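# Load the sawn bar into the lathe chuck and clamp it

## Task

Pick the sawn bar off the rack and put it into the lathe's chuck so the clean end (the one without the saw burr) rests against the stop steps at the back of the jaws and the bar lies coaxial with the spindle; the burred end points out. Finish with the chuck clamped on the bar and the lathe door closed.

## Robot and tools

ROBOT. Two six-joint arms, left_arm and right_arm, each ending in a two-finger gripper (opening up to 140 mm) whose fingers can fold at a hinge. Grip near the fingertips, in the outer quarter of the pads; a grip deeper toward the palm can fold the fingers, hold loosely or slip, and a fingertip pushed end-on into a surface folds easily. Bases in the scene frame: left_arm (+0.027, +0.444, +0.029) m, right_arm (-0.066, -0.635, +0.029) m, both turned only slightly about z.

FRAMES. Scene frame: origin at table height midway between the arms, +z up, +x out over the table, left_arm on +y. Reported end_effector_position (m), end_effector_quat_wxyz and velocities are in this frame and may be a few cm off. Gripper axes: fingers point along +z, they open and close along y, and a camera block sticks out about 10 cm toward +x. end_effector_position is the point between closed pads; fingertips reach about 33 mm past it. The lathe is behind the bases (toward -x); its chuck faces +y.

ROW FORMAT. Every arm command is a row of 18 numbers in [-1, 1]: left dx, dy, dz, rx, ry, rz, gripper position, force_limit, speed, then the same nine for the right arm. Both arms are always in the row. dx..rz are an offset, not a pose: they are measured from that arm's Hand target at the start of the action (or move), along the Hand target's own axes; 1.0 = 0.6 m or 180 degrees, and rx, ry, rz form one rotation vector. Each row in an action counts from that same start, not from the previous row; a repeated offset in a new action moves the arm further. Six zeros re-command the current Hand target. Gripper position is absolute: +1 fully open, about -0.8 pads touching, -1 close until blocked. force_limit -1..+1 sets grip force (roughly 14 N to 58 N when closing slowly); speed -1..+1 sets finger speed (about 30 to 250 mm/s), and faster closes squeeze harder. Gripper numbers are commands, so resend the previous ones to leave a gripper unchanged.

execute_actions(actions, cameras): runs actions in order. An action may hold "rows" (1 to 15 rows, one per 1/30 s step), "steps" (1 to 450, default 15; after the last row the arm keeps heading to its final target), "until" (ends the action when lathe fields match, e.g. {"lathe": {"chuck_state": "clamped"}}, numbers need a comparison like [">", 2]), and "lathe" commands: door "open"/"shut", chuck "clamp"/"open", air_blast true, re_chuck true, or stop true alone. An empty actions list returns images and the scene number. Ramp offsets gradually (about 0.01 per row) to avoid jolts.

move(target, speed, blend, stop_force, zero, blocking, cameras): straight-line path to one 18-number row or a list of up to 15 rows, all offsets from the same starting Hand targets. speed is top path speed in m/s (0.002 to 3.2, default 0.25), one value or one per target. blend in m rounds corners in a list. stop_force (4 to 120 N) ends an arm's path when the wrist sensor feels that much push against its motion; don't rely on it while the gripper turns, and leave it out when backing away from a contact. zero (default true) re-zeros before the move. blocking=false returns early; call wait or stop before new rows or moves. The result adds a move: line (done, off_target, moving, held, fault) and limits. Paths do not avoid obstacles; avoid paths passing near an arm's own base.

wait(seconds 0 to 10): the scene runs, arms hold. stop: brakes a running move. zoom_image(camera, region [x0,y0,x1,y1], max 504 px each side) on cam_low, cam_chuck, cam_left_wrist, cam_right_wrist (896x504). zero_wrist_force(arm). read_manual(section) gives licence text only. finished_scene(scene) ends the scene irreversibly; the goal must hold without the robot.

RESULTS. Hand target: the pose the next offsets start from. object_status: 0 moving, 1 blocked while opening, 2 blocked while closing (a grip), 3 at requested position or pads met. position_measured is in counts: 3 open, 75 about 100 mm, 139 about 60 mm, 200 about 20 mm, 230 pads met. To grip harder while status is 2, raise force_limit and change position (e.g. -1 to -0.98). Wrist force and torque are in the gripper's axes; joint torques include arm weight. Lathe fields: door_state shut/open/between; chuck_state open/clamped/closed_empty/between; seat_state home means the bar end sits on all three steps (trust only once clamped); turret_state home/away/alarm; *_answer taken or a refusal reason.

LATHE. Door and chuck only move with turret home. Open jaws do not hold the bar, so keep holding it until clamped. air_blast clears chips from the steps for 2 s only with nothing in or before the chuck. re_chuck (door shut, chuck clamped, turret home) pushes a bar lying within about 1 cm of the steps home and reclamps in about 16 s; farther off it raises an alarm that locks the lathe. Wait for turret home before finishing. The door slides along the front and will not stop for an arm.

AVOID. Orientation is clipped to 32 degrees from the current one per step. Pressing past a firm contact, or 150 N (±25) net force, or joint torque over its limit (elbow 136, wrists 49.1 N m) stops the arm for 10 s; overheated motors brake it 30 to 60 s. No drops, throws, hard hits, collisions between arms or grippers closing on each other, and nothing onto the floor, out of reach or into the chip pan. Limit twisting or lever loads on the gripper.

Each tool is called after "Request:" by a JSON object that holds its "op" and its "data", one argument or row to a line.

## Session

Request:
{"op": "execute_actions", "data": {
  "actions": []
}}

Scene clock: 0.00 s.
left_arm: end_effector_position=(+0.3601, -0.4393, +0.1868) position_measured=3 object_status=3 end_effector_quat_wxyz=(-0.190, +0.090, +0.977, -0.026) | right_arm: end_effector_position=(+0.6719, -0.6257, +0.1266) position_measured=3 object_status=3 end_effector_quat_wxyz=(+0.297, +0.651, -0.694, +0.077)
Joint positions: left_arm=[-1.223 -1.008 1.39 -1.846 -1.943 -1.06] | right_arm=[0.036 -1.135 1.726 -1.793 -2.087 -1.403]
Joint velocities: within noise
Joint torques (N m): no reading
Wrist force (N): no reading
Wrist torque (N m): no reading
Wrist force, peak (N): no reading
Hand target: left_arm +0.3601, -0.4393, +0.1868; -0.190, +0.090, +0.977, -0.026 | right_arm +0.6719, -0.6257, +0.1266; +0.297, +0.651, -0.694, +0.077
Tool commands: left_gripper/position=+1.0 left_gripper/force_limit=+1.0 left_gripper/speed=+1.0 right_gripper/position=+1.0 right_gripper/force_limit=+1.0 right_gripper/speed=+1.0
lathe: door_state=shut chuck_state=open seat_state=open turret_state=home door_answer=taken chuck_answer=taken re_chuck_answer=taken

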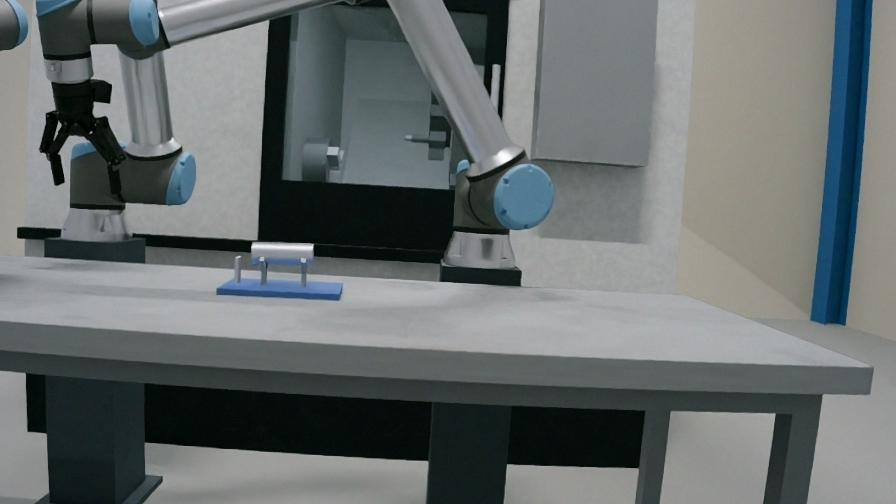

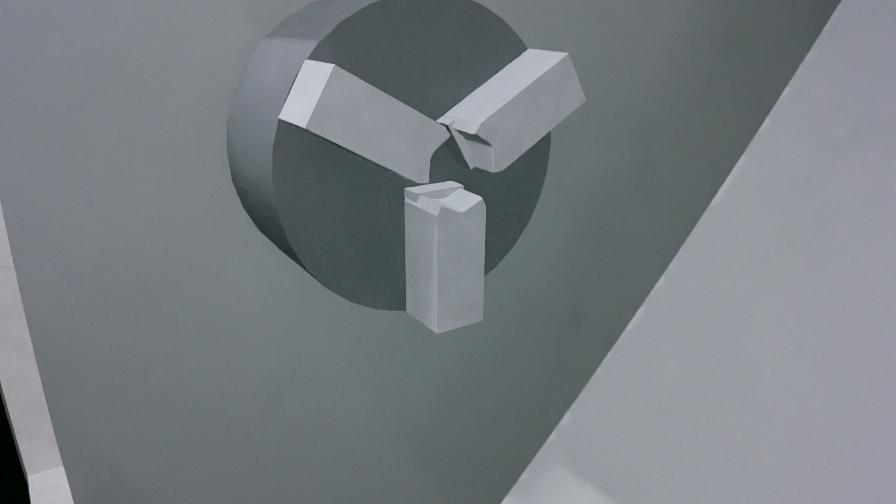

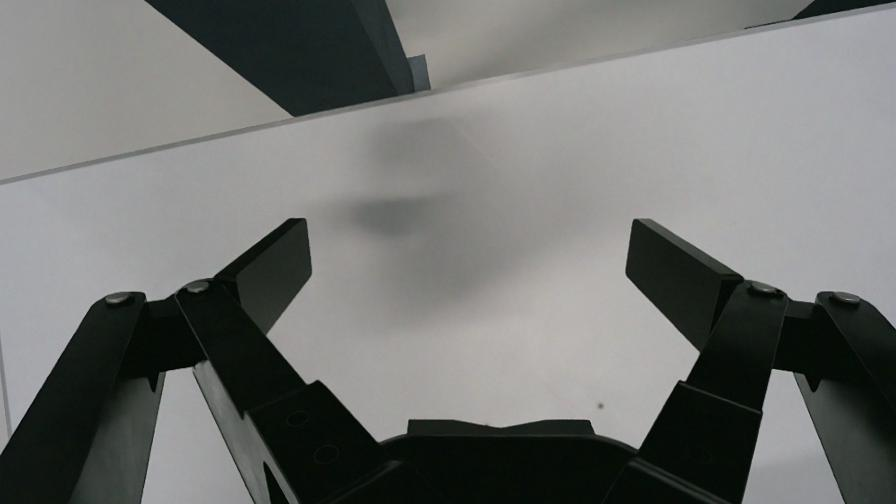

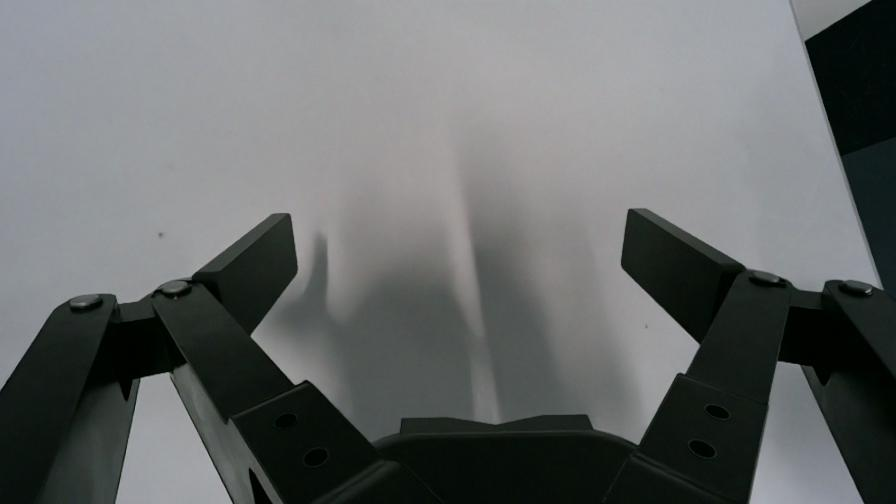

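Request:
{"op": "zoom_image", "data": {
  "camera": "cam_low",
  "region": [200, 200, 360, 320]
}}

Request:
{"op": "zoom_image", "data": {
  "camera": "cam_low",
  "region": [240, 0, 544, 280]
}}

Request:
{"op": "zoom_image", "data": {
  "camera": "cam_chuck",
  "region": [220, 0, 620, 350]
}}

Scaled by 3.150 from the camera's 896x504 image, which has a finer 1280x720 frame.

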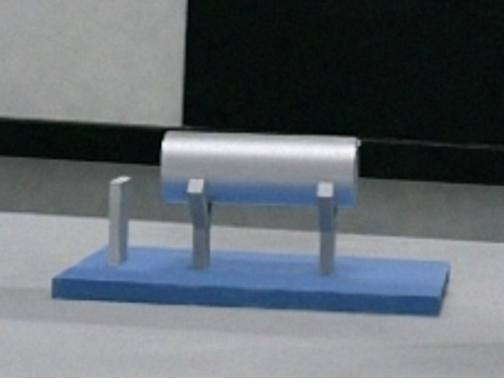

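Scaled by 1.658 from the camera's 896x504 image, which has a finer 1280x720 frame.

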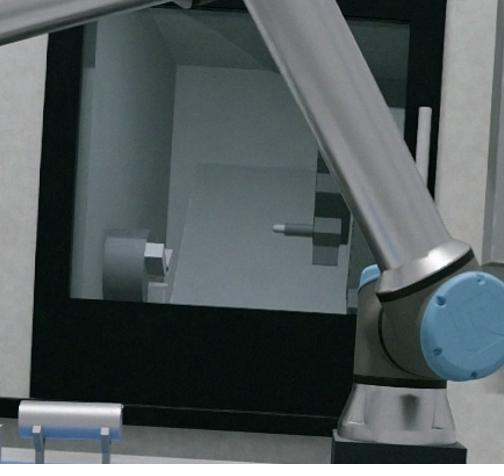

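Scaled by 1.260 from the camera's 896x504 image, which has a finer 1280x720 frame.

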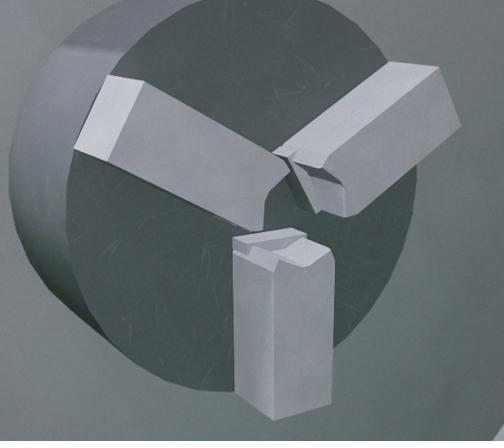

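Request:
{"op": "move", "data": {
  "target": [0.1177,0.581,-0.4257,-0.0063,-0.011,-0.0594,1,1,1,0,0,0,0,0,0,1,1,1],
  "cameras": ["cam_low","cam_left_wrist"]
}}

Request:
{"op": "execute_actions", "data": {
  "actions": [
    {"lathe":{"door":"open"},"steps":240,"until":{"lathe":{"door_state":"open"}}}
  ],
  "cameras": ["cam_low","cam_chuck"]
}}

Scene clock: 64.50 s.
left_arm: end_effector_position=(+0.4500, -0.0797, +0.4200) position_measured=3 object_status=3 end_effector_quat_wxyz=(-0.174, +0.000, +0.985, +0.000) | right_arm: end_effector_position=(+0.6719, -0.6257, +0.1266) position_measured=3 object_status=3 end_effector_quat_wxyz=(+0.297, +0.651, -0.694, +0.077)
Joint positions: left_arm=[-0.963 -1.497 1.597 -1.478 -1.864 -0.976] | right_arm=[0.036 -1.135 1.726 -1.793 -2.087 -1.403]
Joint torques (N m): left_arm=[-1.65 -60.58 -44.59 -4.95 -4.38 -3.35] | right_arm=[0.29 -76.18 -41.59 -3.59 -0.31 0.05]
Wrist force (N): left_arm=[-0.1 0.0 0.3] | right_arm=[0.1 0.0 0.1]
Wrist torque (N m): left_arm=[0.00 0.04 -0.15] | right_arm=[0.02 -0.03 0.00]
Wrist force, peak (N): left_arm=[-0.7 -3.4 2.5] | right_arm=[0.1 0.5 0.7]
Hand target: left_arm +0.4499, -0.0796, +0.4200; -0.174, +0.000, +0.985, +0.000 | right_arm +0.6719, -0.6257, +0.1266; +0.297, +0.651, -0.694, +0.077
Off the commanded pose: left_arm 0.000 m, 0 deg | right_arm 0.000 m, 0 deg.
lathe: door_state=shut chuck_state=open seat_state=open turret_state=home door_answer=taken chuck_answer=taken re_chuck_answer=taken
move: done
Images, in order (width x height): cam_low 896x504, cam_left_wrist 896x504.

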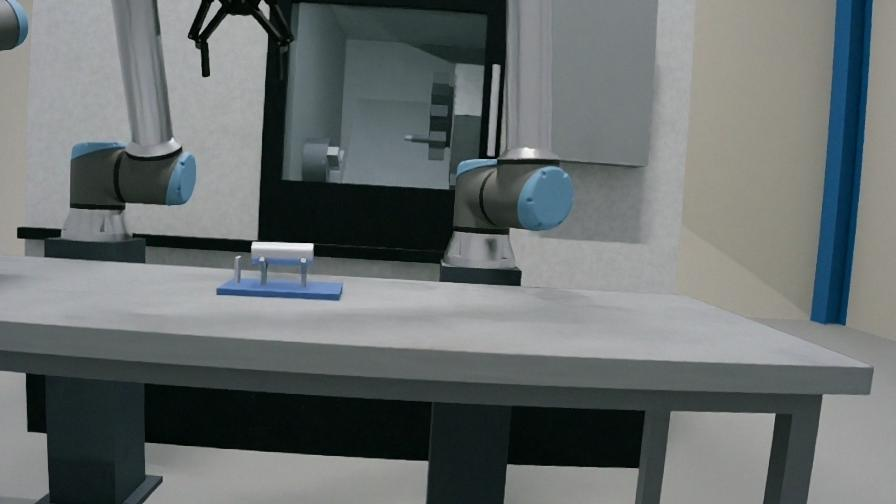

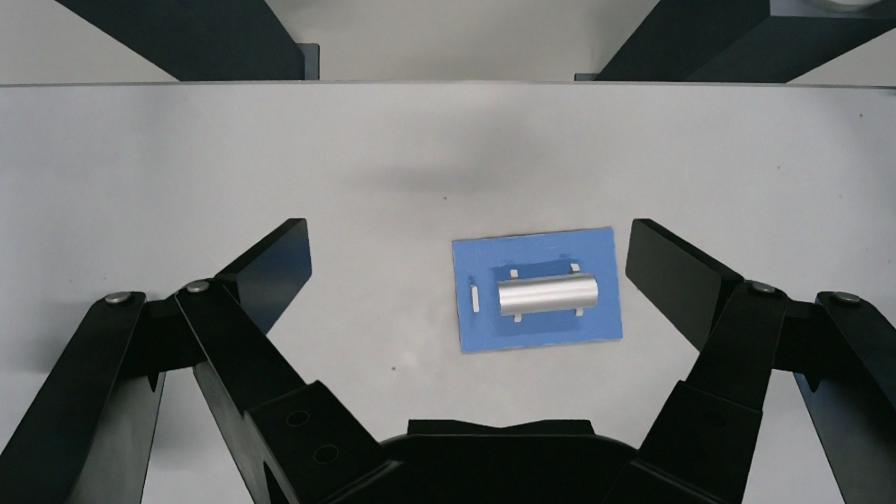

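Scene clock: 66.73 s.
left_arm: end_effector_position=(+0.4499, -0.0796, +0.4200) position_measured=3 object_status=3 end_effector_quat_wxyz=(-0.174, +0.000, +0.985, +0.000) | right_arm: end_effector_position=(+0.6719, -0.6257, +0.1266) position_measured=3 object_status=3 end_effector_quat_wxyz=(+0.297, +0.651, -0.694, +0.077)
Joint positions: left_arm=[-0.963 -1.497 1.598 -1.478 -1.864 -0.976] | right_arm=[0.036 -1.135 1.726 -1.793 -2.087 -1.403]
Joint torques (N m): left_arm=[-14.84 -71.18 -40.65 -3.33 -4.26 -3.5] | right_arm=[1.15 -77.03 -41.13 -3.8 -0.27 -0.15]
Wrist force (N): left_arm=[0.1 0.0 0.1] | right_arm=[0.1 0.0 0.5]
Wrist torque (N m): left_arm=[-0.01 0.01 -0.12] | right_arm=[0.01 -0.02 -0.01]
Wrist force, peak (N): left_arm=[0.4 0.0 0.6] | right_arm=[0.6 0.5 0.4]
Hand target: left_arm +0.4499, -0.0796, +0.4200; -0.174, +0.000, +0.985, +0.000 | right_arm +0.6719, -0.6257, +0.1266; +0.297, +0.651, -0.694, +0.077
Tool commands: left_gripper/position=+1.0 left_gripper/force_limit=+1.0 left_gripper/speed=+1.0 right_gripper/position=+1.0 right_gripper/force_limit=+1.0 right_gripper/speed=+1.0
Off the commanded pose: left_arm 0.000 m, 0 deg | right_arm 0.000 m, 0 deg.
lathe: door_state=open chuck_state=open seat_state=open turret_state=home door_answer=taken chuck_answer=taken re_chuck_answer=taken
Images, in order (width x height): cam_low 896x504, cam_chuck 896x504.

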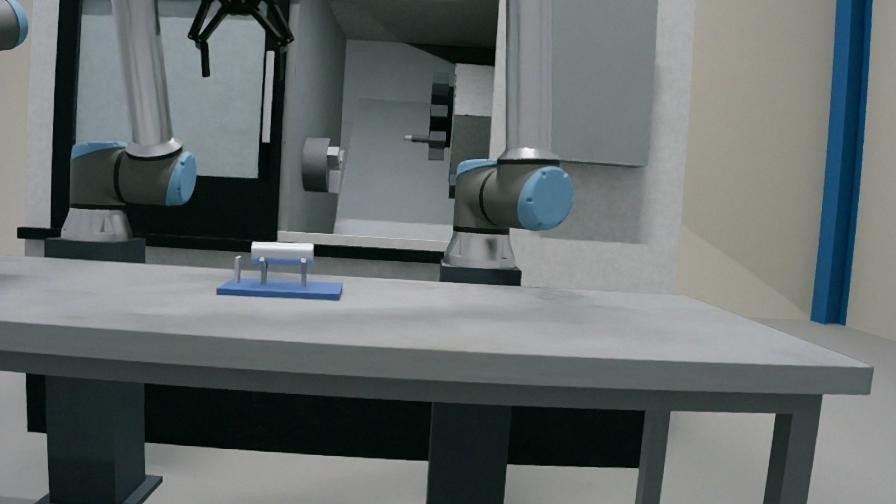

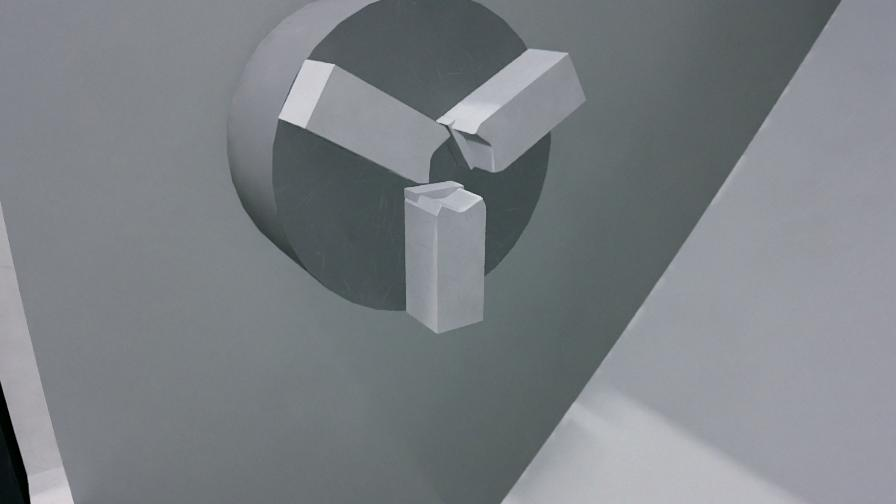

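Request:
{"op": "wait", "data": {
  "seconds": 0,
  "cameras": ["cam_left_wrist","cam_low"]
}}

Request:
{"op": "zoom_image", "data": {
  "camera": "cam_left_wrist",
  "region": [440, 210, 640, 370]
}}

Request:
{"op": "zoom_image", "data": {
  "camera": "cam_low",
  "region": [210, 225, 350, 310]
}}

Request:
{"op": "zoom_image", "data": {
  "camera": "cam_low",
  "region": [260, 100, 500, 260]
}}

Scene clock: 73.67 s.
left_arm: end_effector_position=(+0.4499, -0.0796, +0.4200) position_measured=3 object_status=3 end_effector_quat_wxyz=(-0.174, +0.000, +0.985, +0.000) | right_arm: end_effector_position=(+0.6719, -0.6257, +0.1266) position_measured=3 object_status=3 end_effector_quat_wxyz=(+0.297, +0.651, -0.694, +0.077)
Joint positions: left_arm=[-0.963 -1.497 1.598 -1.478 -1.864 -0.976] | right_arm=[0.036 -1.135 1.726 -1.793 -2.087 -1.403]
Joint torques (N m): left_arm=[-16.81 -72.3 -39.01 -3.63 -4.56 -3.28] | right_arm=[0.83 -76.88 -41.36 -3.73 -0.12 -0.22]
Wrist force (N): left_arm=[-0.3 0.2 0.3] | right_arm=[-0.1 0.0 0.4]
Wrist torque (N m): left_arm=[0.04 0.08 -0.12] | right_arm=[0.02 0.02 0.00]
Wrist force, peak (N): left_arm=[-0.4 -0.2 0.5] | right_arm=[0.3 0.7 0.3]
Hand target: left_arm +0.4499, -0.0796, +0.4200; -0.174, +0.000, +0.985, +0.000 | right_arm +0.6719, -0.6257, +0.1266; +0.297, +0.651, -0.694, +0.077
Tool commands: left_gripper/position=+1.0 left_gripper/force_limit=+1.0 left_gripper/speed=+1.0 right_gripper/position=+1.0 right_gripper/force_limit=+1.0 right_gripper/speed=+1.0
Off the commanded pose: left_arm 0.000 m, 0 deg | right_arm 0.000 m, 0 deg.
lathe: door_state=open chuck_state=open seat_state=open turret_state=home door_answer=taken chuck_answer=taken re_chuck_answer=taken
Images, in order (width x height): cam_low 896x504, cam_left_wrist 896x504.

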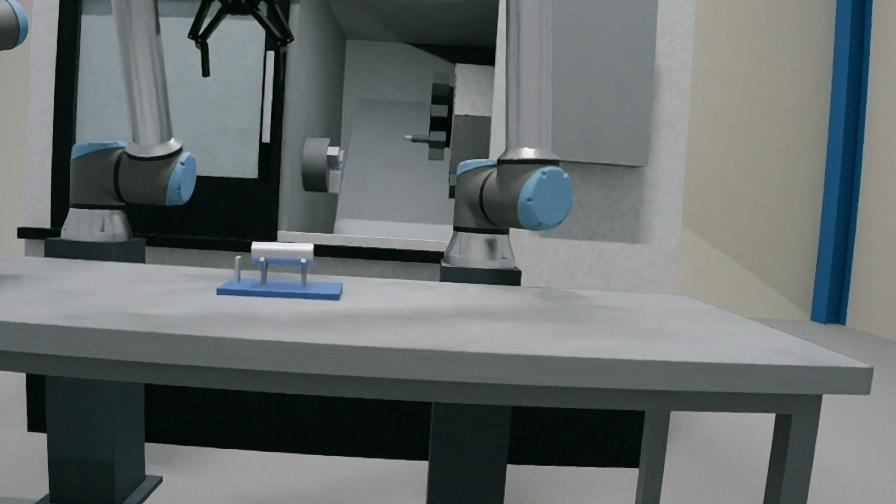

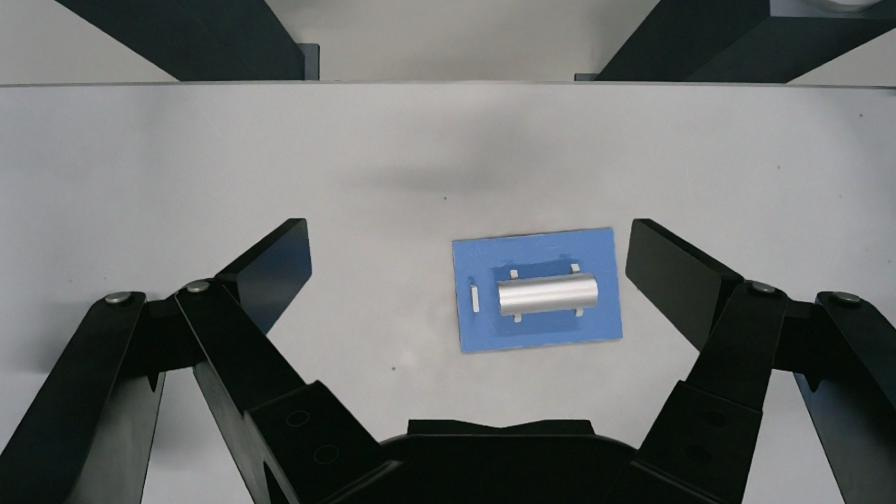

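Scaled by 2.520 from the camera's 896x504 image, which has a finer 1280x720 frame.

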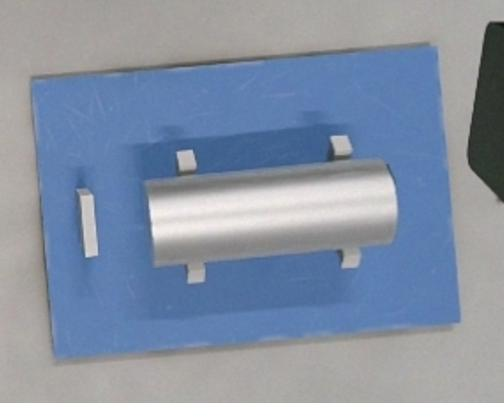

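Scaled by 3.600 from the camera's 896x504 image, which has a finer 1280x720 frame.

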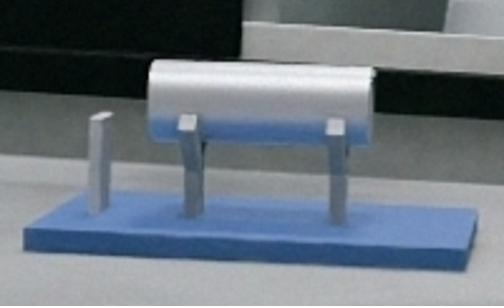

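Scaled by 2.100 from the camera's 896x504 image, which has a finer 1280x720 frame.

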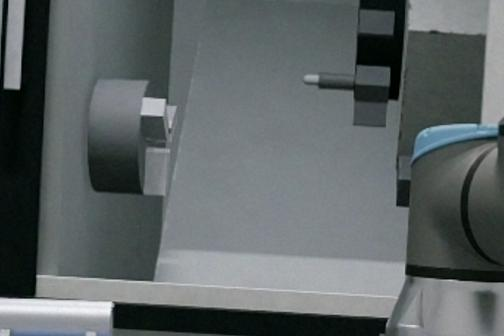

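Request:
{"op": "move", "data": {
  "target": [
    [0.2023,0.1,-0.0683,-0.0873,-0.0873,0.4945,1,1,1,0,0,0,0,0,0,1,1,1],
    [0.896,0.133,0.2195,0.3019,0.3019,0.4314,1,1,1,0,0,0,0,0,0,1,1,1]
  ],
  "cameras": ["cam_low","cam_left_wrist","cam_chuck"]
}}

Scene clock: 144.03 s.
left_arm: end_effector_position=(-0.1002, +0.0004, +0.4804) position_measured=3 object_status=3 end_effector_quat_wxyz=(+0.500, -0.501, -0.500, +0.499) | right_arm: end_effector_position=(+0.6719, -0.6257, +0.1266) position_measured=3 object_status=3 end_effector_quat_wxyz=(+0.297, +0.651, -0.694, +0.077)
Joint positions: left_arm=[-1.444 -1.685 2.075 -0.409 -3.055 1.552] | right_arm=[0.036 -1.135 1.726 -1.793 -2.087 -1.403]
Joint torques (N m): left_arm=[10.35 -46.39 -31.71 0.67 2.24 0.94] | right_arm=[0.93 -75.87 -41.44 -4.49 0.26 0.17]
Wrist force (N): left_arm=[2.2 -1.3 1.9] | right_arm=[0.1 -0.1 0.3]
Wrist torque (N m): left_arm=[-0.20 -0.81 -0.34] | right_arm=[0.00 -0.01 0.00]
Wrist force, peak (N): left_arm=[2.2 0.1 4.4] | right_arm=[0.8 0.0 0.8]
Hand target: left_arm -0.1002, +0.0004, +0.4804; +0.500, -0.500, -0.500, +0.500 | right_arm +0.6719, -0.6257, +0.1266; +0.297, +0.651, -0.694, +0.077
Off the commanded pose: left_arm 0.000 m, 0 deg | right_arm 0.000 m, 0 deg.
lathe: door_state=open chuck_state=open seat_state=open turret_state=home door_answer=taken chuck_answer=taken re_chuck_answer=taken
move: done
Images, in order (width x height): cam_low 896x504, cam_chuck 896x504, cam_left_wrist 896x504.

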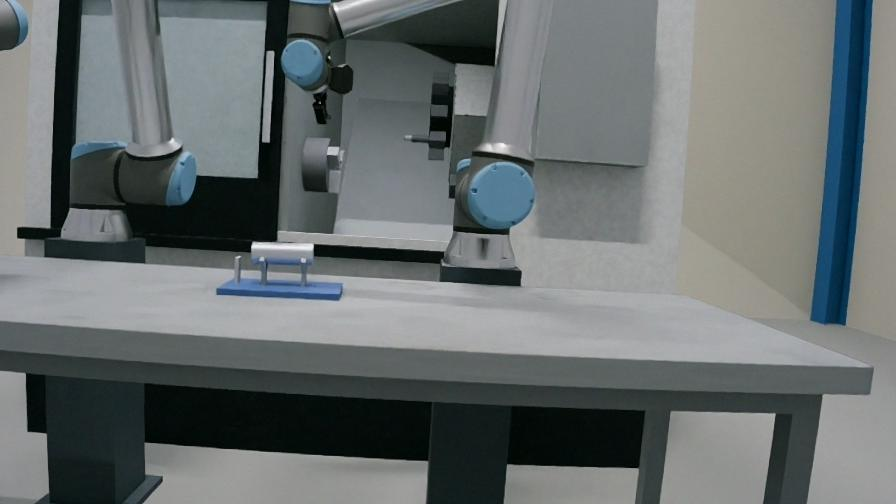

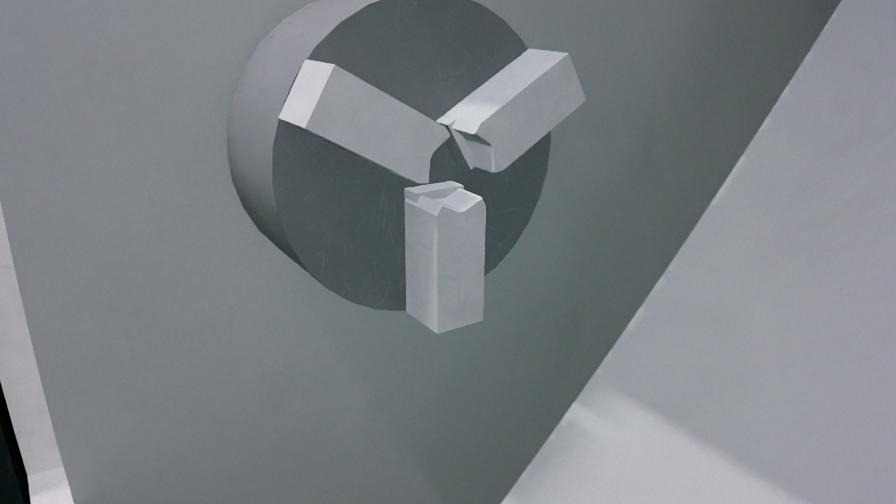

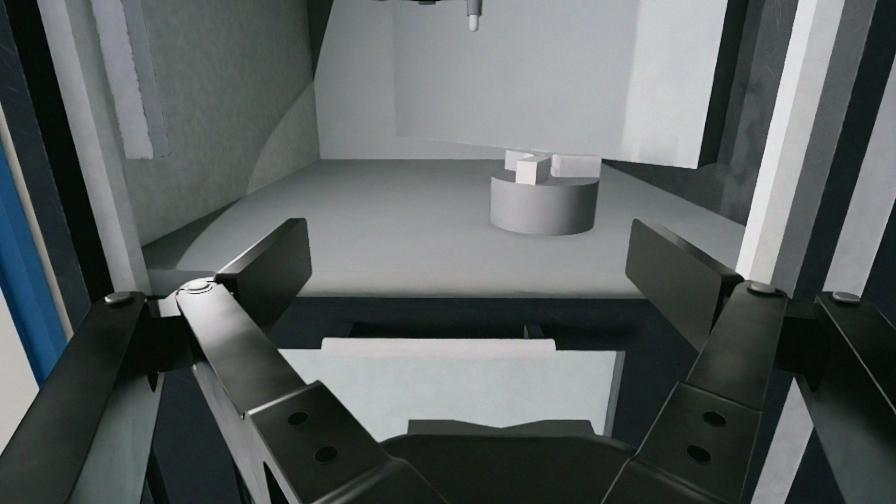

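Request:
{"op": "move", "data": {
  "target": [0.1667,0.1667,0.25,0,0,0,1,1,1,0,0,0,0,0,0,1,1,1],
  "cameras": ["cam_low","cam_left_wrist"]
}}

Request:
{"op": "zoom_image", "data": {
  "camera": "cam_left_wrist",
  "region": [300, 100, 640, 300]
}}

Scene clock: 165.50 s.
left_arm: end_effector_position=(-0.2501, +0.1006, +0.3805) position_measured=3 object_status=3 end_effector_quat_wxyz=(+0.500, -0.500, -0.500, +0.500) | right_arm: end_effector_position=(+0.6719, -0.6257, +0.1266) position_measured=3 object_status=3 end_effector_quat_wxyz=(+0.297, +0.651, -0.694, +0.077)
Joint positions: left_arm=[-1.869 -1.882 2.42 -0.539 -3.48 1.57] | right_arm=[0.036 -1.135 1.726 -1.793 -2.087 -1.403]
Joint torques (N m): left_arm=[-16.45 -8.72 -38.49 1.28 -2.27 4.63] | right_arm=[-0.25 -76.17 -41.18 -4.85 0.37 0.03]
Wrist force (N): left_arm=[1.9 -1.2 2.2] | right_arm=[0.0 0.0 0.4]
Wrist torque (N m): left_arm=[-0.15 -0.75 -0.44] | right_arm=[0.00 0.00 0.01]
Wrist force, peak (N): left_arm=[3.7 0.9 4.9] | right_arm=[0.7 -0.3 0.6]
Hand target: left_arm -0.2502, +0.1006, +0.3804; +0.500, -0.500, -0.500, +0.500 | right_arm +0.6719, -0.6257, +0.1266; +0.297, +0.651, -0.694, +0.077
Off the commanded pose: left_arm 0.000 m, 0 deg | right_arm 0.000 m, 0 deg.
lathe: door_state=open chuck_state=open seat_state=open turret_state=home door_answer=taken chuck_answer=taken re_chuck_answer=taken
move: done
Images, in order (width x height): cam_low 896x504, cam_left_wrist 896x504.

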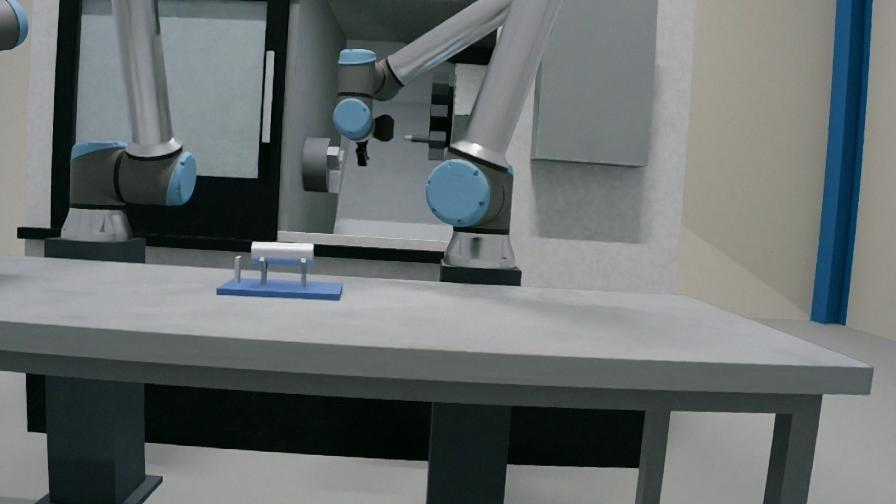

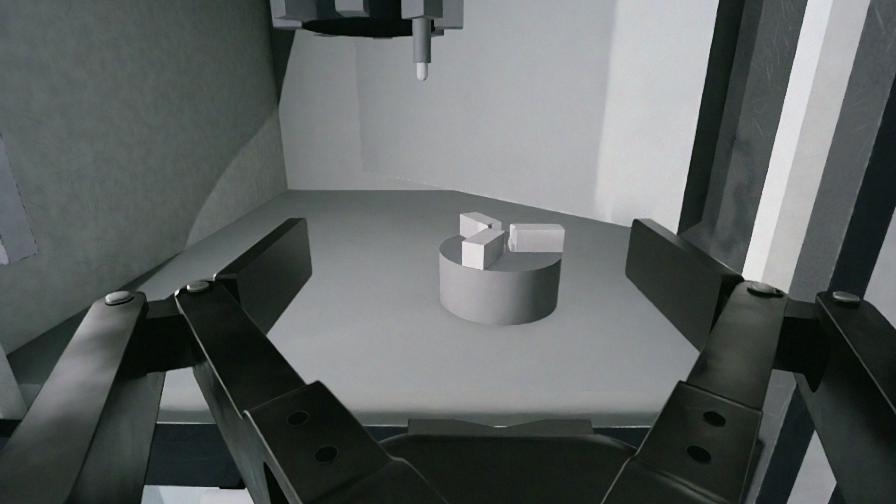

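Scaled by 1.482 from the camera's 896x504 image, which has a finer 1280x720 frame.

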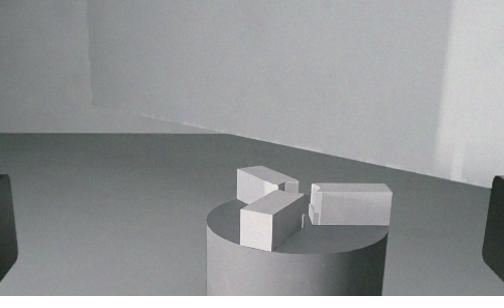

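Request:
{"op": "move", "data": {
  "target": [-0.0667,0.1625,0.783,0,0,0,1,1,1,0,0,0,0,0,0,1,1,1],
  "cameras": ["cam_low","cam_chuck","cam_left_wrist"]
}}

Request:
{"op": "zoom_image", "data": {
  "camera": "cam_left_wrist",
  "region": [300, 150, 640, 420]
}}

Scene clock: 231.30 s.
left_arm: end_effector_position=(-0.7200, +0.0611, +0.2832) position_measured=3 object_status=3 end_effector_quat_wxyz=(+0.500, -0.500, -0.500, +0.500) | right_arm: end_effector_position=(+0.6719, -0.6257, +0.1266) position_measured=3 object_status=3 end_effector_quat_wxyz=(+0.297, +0.651, -0.694, +0.077)
Joint positions: left_arm=[-2.661 -1.359 2.149 -0.79 -4.272 1.571] | right_arm=[0.036 -1.135 1.726 -1.793 -2.087 -1.403]
Joint torques (N m): left_arm=[4.13 -43.41 -35.73 -0.52 3.55 -3.13] | right_arm=[0.72 -76.56 -41.63 -5.44 0.86 0.14]
Wrist force (N): left_arm=[1.9 -1.4 2.4] | right_arm=[-0.1 0.4 0.4]
Wrist torque (N m): left_arm=[-0.19 -0.74 -0.44] | right_arm=[0.09 0.03 0.00]
Wrist force, peak (N): left_arm=[1.7 -0.4 6.1] | right_arm=[0.4 0.5 0.9]
Hand target: left_arm -0.7201, +0.0611, +0.2831; +0.500, -0.500, -0.500, +0.500 | right_arm +0.6719, -0.6257, +0.1266; +0.297, +0.651, -0.694, +0.077
Off the commanded pose: left_arm 0.000 m, 0 deg | right_arm 0.000 m, 0 deg.
lathe: door_state=open chuck_state=open seat_state=open turret_state=home door_answer=taken chuck_answer=taken re_chuck_answer=taken
move: done
Images, in order (width x height): cam_low 896x504, cam_chuck 896x504, cam_left_wrist 896x504.

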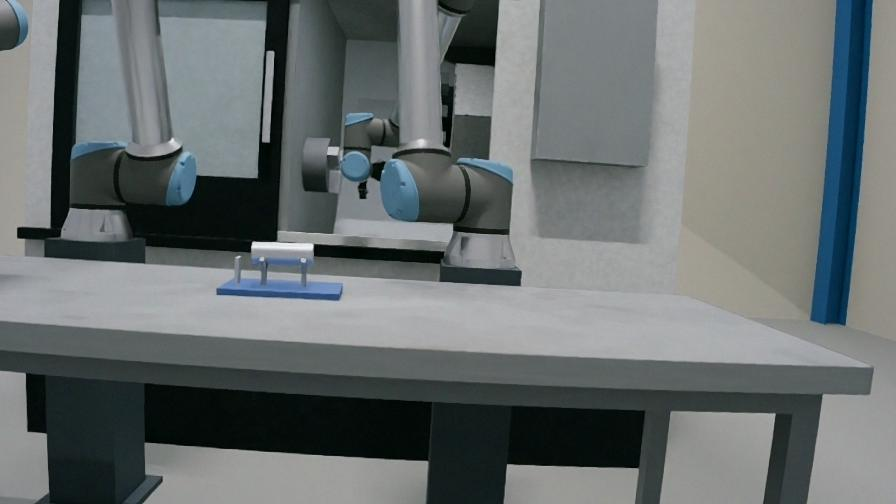

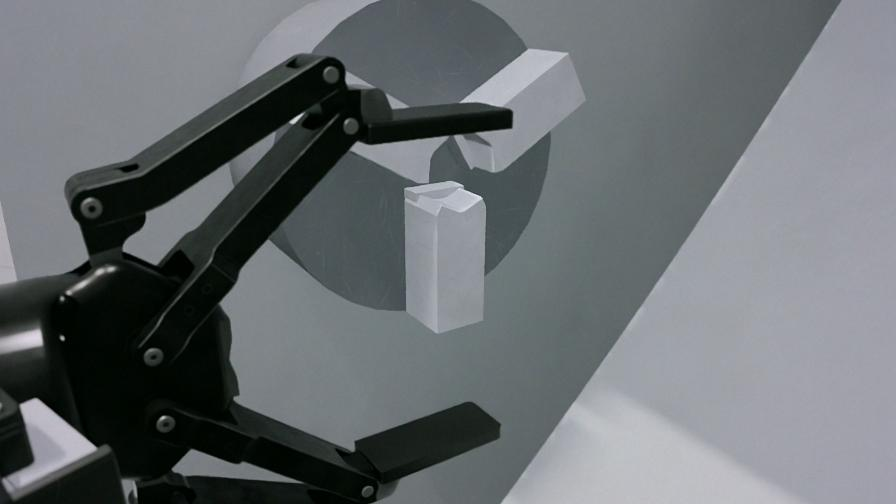

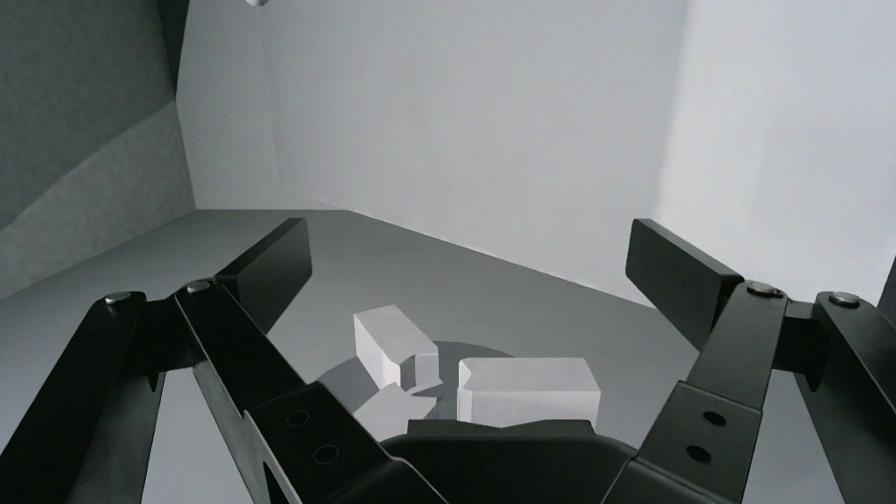

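Scaled by 1.482 from the camera's 896x504 image, which has a finer 1280x720 frame.

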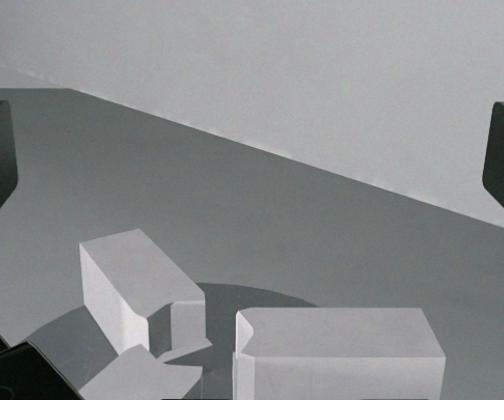

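Request:
{"op": "move", "data": {
  "target": [-0.0685,-0.328,-1.0,0,0,0,1,1,1,0,0,0,0,0,0,1,1,1],
  "speed": 0.35
}}

Request:
{"op": "move", "data": {
  "target": [0.0167,0.2667,-0.95,-0.5,0,0,1,1,1,0,0,0,0,0,0,1,1,1],
  "speed": 0.35,
  "cameras": ["cam_left_wrist"]
}}

Request:
{"op": "zoom_image", "data": {
  "camera": "cam_left_wrist",
  "region": [300, 100, 640, 360]
}}

Scene clock: 273.77 s.
left_arm: end_effector_position=(-0.1200, +0.0193, +0.4797) position_measured=3 object_status=3 end_effector_quat_wxyz=(+0.500, -0.500, -0.500, +0.500) end_effector_velocity=(+0.000, +0.000, +0.000) end_effector_angular_velocity=(+0.003, +0.000, +0.000) | right_arm: end_effector_position=(+0.6719, -0.6257, +0.1266) position_measured=3 object_status=3 end_effector_quat_wxyz=(+0.297, +0.651, -0.694, +0.077)
Joint positions: left_arm=[-1.485 -1.73 2.115 -0.393 -3.096 1.563] | right_arm=[0.036 -1.135 1.726 -1.793 -2.087 -1.403]
Joint velocities: left_arm=[0.001 0 0.001 -0.002 0.001 -0.005] | right_arm=[within noise]
Joint torques (N m): left_arm=[15.19 -38.26 -43.84 -1.93 4.5 -4.1] | right_arm=[1.18 -75.86 -41.71 -5.54 1.09 0.09]
Wrist force (N): left_arm=[2.1 -1.4 2.4] | right_arm=[0.3 0.3 0.7]
Wrist torque (N m): left_arm=[-0.21 -0.76 -0.59] | right_arm=[0.07 -0.07 0.00]
Wrist force, peak (N): left_arm=[2.4 -0.1 6.7] | right_arm=[0.8 0.3 0.7]
Hand target: left_arm -0.1200, +0.0193, +0.4797; +0.500, -0.500, -0.500, +0.500 | right_arm +0.6719, -0.6257, +0.1266; +0.297, +0.651, -0.694, +0.077
Off the commanded pose: left_arm 0.000 m, 0 deg | right_arm 0.000 m, 0 deg.
lathe: door_state=open chuck_state=open seat_state=open turret_state=home door_answer=taken chuck_answer=taken re_chuck_answer=taken
move: done

Scene clock: 276.53 s.
left_arm: end_effector_position=(+0.4499, +0.0288, +0.3193) position_measured=3 object_status=3 end_effector_quat_wxyz=(+0.000, +0.707, +0.707, +0.000) | right_arm: end_effector_position=(+0.6719, -0.6257, +0.1266) position_measured=3 object_status=3 end_effector_quat_wxyz=(+0.297, +0.651, -0.694, +0.077)
Joint positions: left_arm=[-1.033 -1.741 2.013 -1.842 -1.572 0.497] | right_arm=[0.036 -1.135 1.726 -1.793 -2.087 -1.403]
Joint torques (N m): left_arm=[-13.42 -46.8 -57.77 -6.09 2.14 1.2] | right_arm=[0.51 -76.58 -41.79 -5.52 1.03 0.16]
Wrist force (N): left_arm=[-0.4 0.0 0.7] | right_arm=[-0.3 0.2 0.6]
Wrist torque (N m): left_arm=[0.05 0.11 -0.26] | right_arm=[0.04 0.07 0.00]
Wrist force, peak (N): left_arm=[2.2 -2.4 5.6] | right_arm=[0.3 -0.2 0.7]
Hand target: left_arm +0.4499, +0.0287, +0.3194; +0.000, +0.707, +0.707, +0.000 | right_arm +0.6719, -0.6257, +0.1266; +0.297, +0.651, -0.694, +0.077
Off the commanded pose: left_arm 0.000 m, 0 deg | right_arm 0.000 m, 0 deg.
lathe: door_state=open chuck_state=open seat_state=open turret_state=home door_answer=taken chuck_answer=taken re_chuck_answer=taken
move: done
Images, in order (width x height): cam_left_wrist 896x504.

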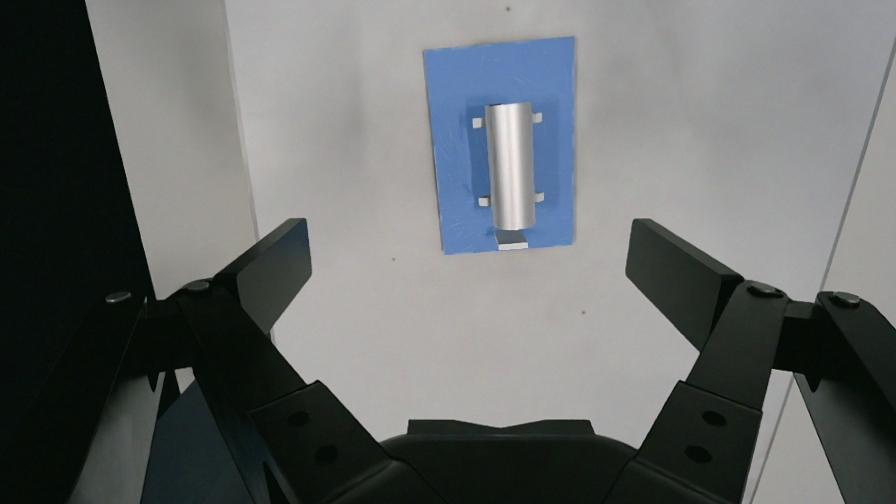

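Scaled by 1.482 from the camera's 896x504 image, which has a finer 1280x720 frame.

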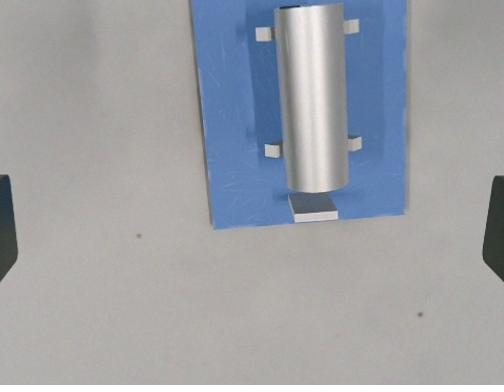

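Request:
{"op": "move", "data": {
  "target": [0.0057,0.0782,0.215,0,0,-0.0272,1,1,1,0,0,0,0,0,0,1,1,1],
  "cameras": ["cam_left_wrist","cam_low"]
}}

Request:
{"op": "zoom_image", "data": {
  "camera": "cam_left_wrist",
  "region": [300, 100, 640, 420]
}}

Scene clock: 315.10 s.
left_arm: end_effector_position=(+0.4968, +0.0322, +0.1904) position_measured=3 object_status=3 end_effector_quat_wxyz=(+0.000, +0.677, +0.736, +0.000) | right_arm: end_effector_position=(+0.6719, -0.6257, +0.1266) position_measured=3 object_status=3 end_effector_quat_wxyz=(+0.297, +0.651, -0.694, +0.077)
Joint positions: left_arm=[-0.961 -1.59 2.124 -2.105 -1.571 0.484] | right_arm=[0.036 -1.135 1.726 -1.793 -2.087 -1.403]
Joint torques (N m): left_arm=[-12.84 -37.81 -48.9 -5.87 -2.24 2.91] | right_arm=[0.63 -77.35 -42.04 -5.47 0.94 -0.03]
Wrist force (N): left_arm=[-0.5 -0.3 1.0] | right_arm=[-0.1 0.5 0.6]
Wrist torque (N m): left_arm=[-0.04 0.11 0.02] | right_arm=[0.14 0.03 0.00]
Wrist force, peak (N): left_arm=[-0.2 1.0 5.0] | right_arm=[-0.1 0.6 1.1]
Hand target: left_arm +0.4968, +0.0321, +0.1904; +0.000, +0.677, +0.736, +0.000 | right_arm +0.6719, -0.6257, +0.1266; +0.297, +0.651, -0.694, +0.077
Off the commanded pose: left_arm 0.000 m, 0 deg | right_arm 0.000 m, 0 deg.
lathe: door_state=open chuck_state=open seat_state=open turret_state=home door_answer=taken chuck_answer=taken re_chuck_answer=taken
move: done
Images, in order (width x height): cam_low 896x504, cam_left_wrist 896x504.

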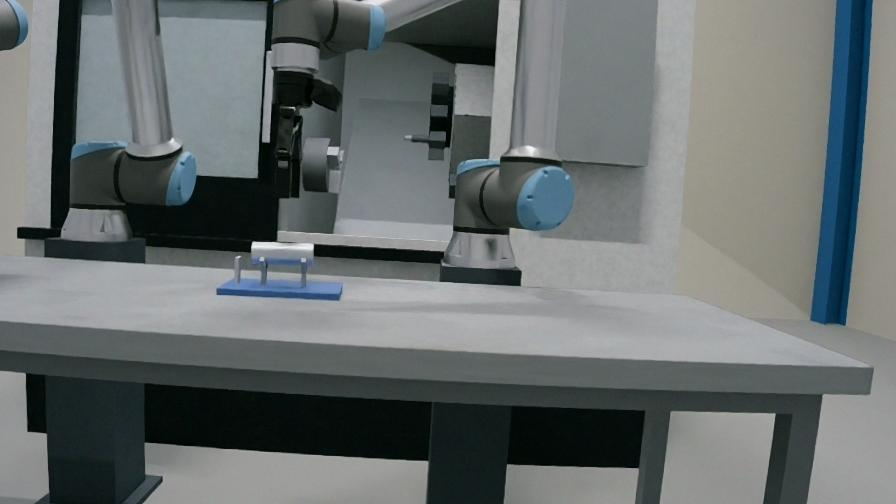

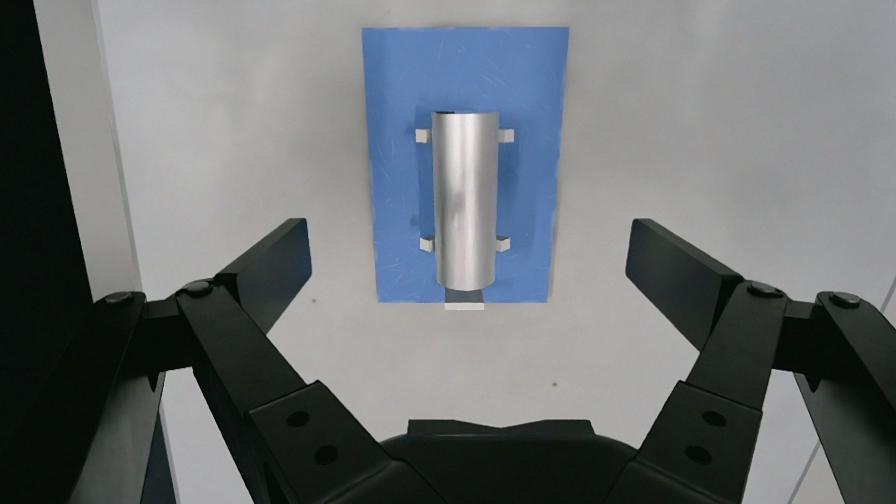

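Scaled by 1.482 from the camera's 896x504 image, which has a finer 1280x720 frame.

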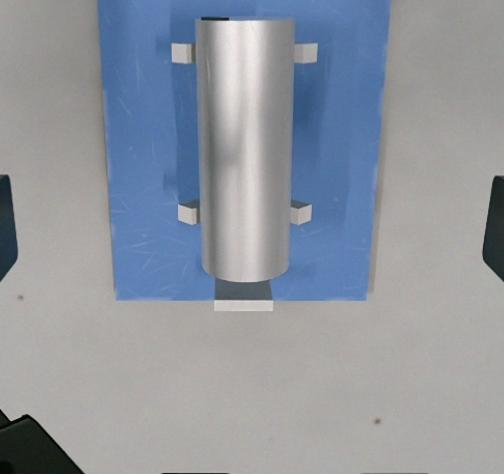

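Request:
{"op": "move", "data": {
  "target": [0,0,0.1175,0,0,0,1,1,1,0,0,0,0,0,0,1,1,1],
  "speed": 0.1
}}

Request:
{"op": "execute_actions", "data": {
  "actions": [
    {"rows":[[0,0,0,0,0,0,-1,0,-1,0,0,0,0,0,0,1,1,1]],"steps":150}
  ],
  "cameras": ["cam_left_wrist","cam_low"]
}}

Scene clock: 331.27 s.
left_arm: end_effector_position=(+0.4967, +0.0321, +0.1198) position_measured=3 object_status=3 end_effector_quat_wxyz=(+0.000, +0.677, +0.736, +0.000) | right_arm: end_effector_position=(+0.6719, -0.6257, +0.1266) position_measured=3 object_status=3 end_effector_quat_wxyz=(+0.297, +0.651, -0.694, +0.077)
Joint positions: left_arm=[-0.961 -1.511 2.194 -2.253 -1.571 0.484] | right_arm=[0.036 -1.135 1.726 -1.793 -2.087 -1.403]
Joint torques (N m): left_arm=[-10.49 -55.25 -48.36 -3.06 -2.56 -1.49] | right_arm=[-0.16 -76.71 -41.77 -5.66 1.02 0.12]
Wrist force (N): left_arm=[-0.4 -0.2 1.0] | right_arm=[0.1 -0.1 0.5]
Wrist torque (N m): left_arm=[-0.01 0.09 0.02] | right_arm=[0.00 -0.01 0.00]
Wrist force, peak (N): left_arm=[-0.5 -0.5 3.0] | right_arm=[0.0 1.0 0.3]
Hand target: left_arm +0.4968, +0.0321, +0.1199; +0.000, +0.677, +0.736, +0.000 | right_arm +0.6719, -0.6257, +0.1266; +0.297, +0.651, -0.694, +0.077
Off the commanded pose: left_arm 0.000 m, 0 deg | right_arm 0.000 m, 0 deg.
lathe: door_state=open chuck_state=open seat_state=open turret_state=home door_answer=taken chuck_answer=taken re_chuck_answer=taken
move: done

Scene clock: 336.47 s.
left_arm: end_effector_position=(+0.4968, +0.0321, +0.1199) position_measured=183 object_status=2 end_effector_quat_wxyz=(+0.000, +0.677, +0.736, +0.000) | right_arm: end_effector_position=(+0.6719, -0.6257, +0.1266) position_measured=3 object_status=3 end_effector_quat_wxyz=(+0.297, +0.651, -0.694, +0.077)
Joint positions: left_arm=[-0.961 -1.511 2.193 -2.254 -1.571 0.484] | right_arm=[0.036 -1.135 1.726 -1.793 -2.087 -1.403]
Joint torques (N m): left_arm=[-39.31 -9.18 -2.37 3.14 -17.85 -2.01] | right_arm=[0.27 -77.46 -42.24 -5.66 1.2 0.19]
Wrist force (N): left_arm=[12.2 40.6 -38.9] | right_arm=[0.1 0.6 0.0]
Wrist torque (N m): left_arm=[-1.57 0.67 -0.27] | right_arm=[0.14 -0.01 0.01]
Wrist force, peak (N): left_arm=[12.2 40.6 -38.9] | right_arm=[0.1 -0.1 1.1]
Hand target: left_arm +0.4968, +0.0321, +0.1199; +0.000, +0.677, +0.736, +0.000 | right_arm +0.6719, -0.6257, +0.1266; +0.297, +0.651, -0.694, +0.077
Off the commanded pose: left_arm 0.000 m, 0 deg | right_arm 0.000 m, 0 deg.
lathe: door_state=open chuck_state=open seat_state=open turret_state=home door_answer=taken chuck_answer=taken re_chuck_answer=taken
Images, in order (width x height): cam_low 896x504, cam_left_wrist 896x504.

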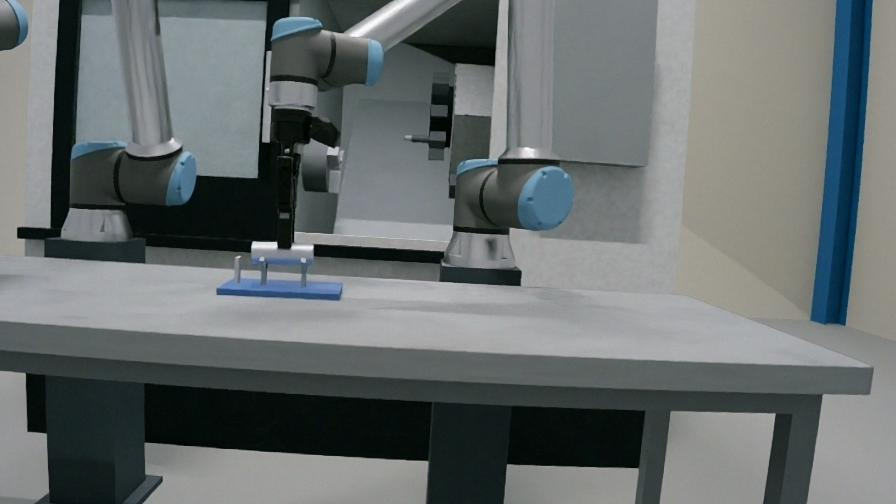

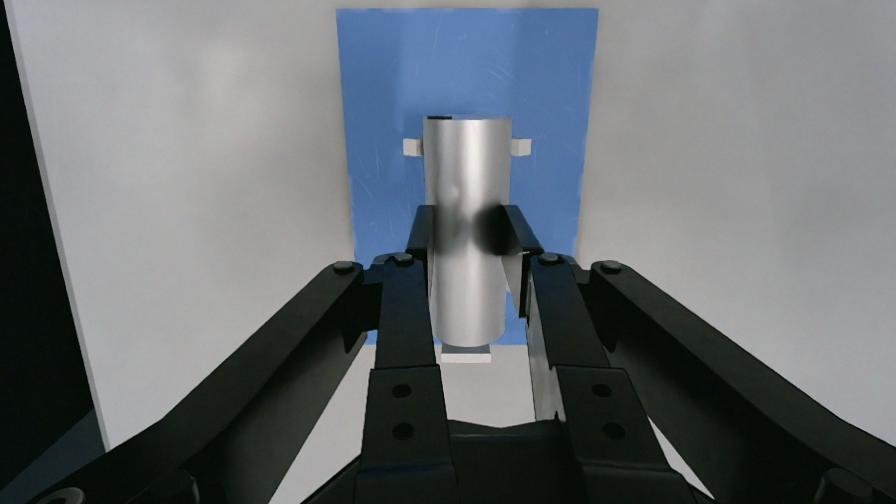

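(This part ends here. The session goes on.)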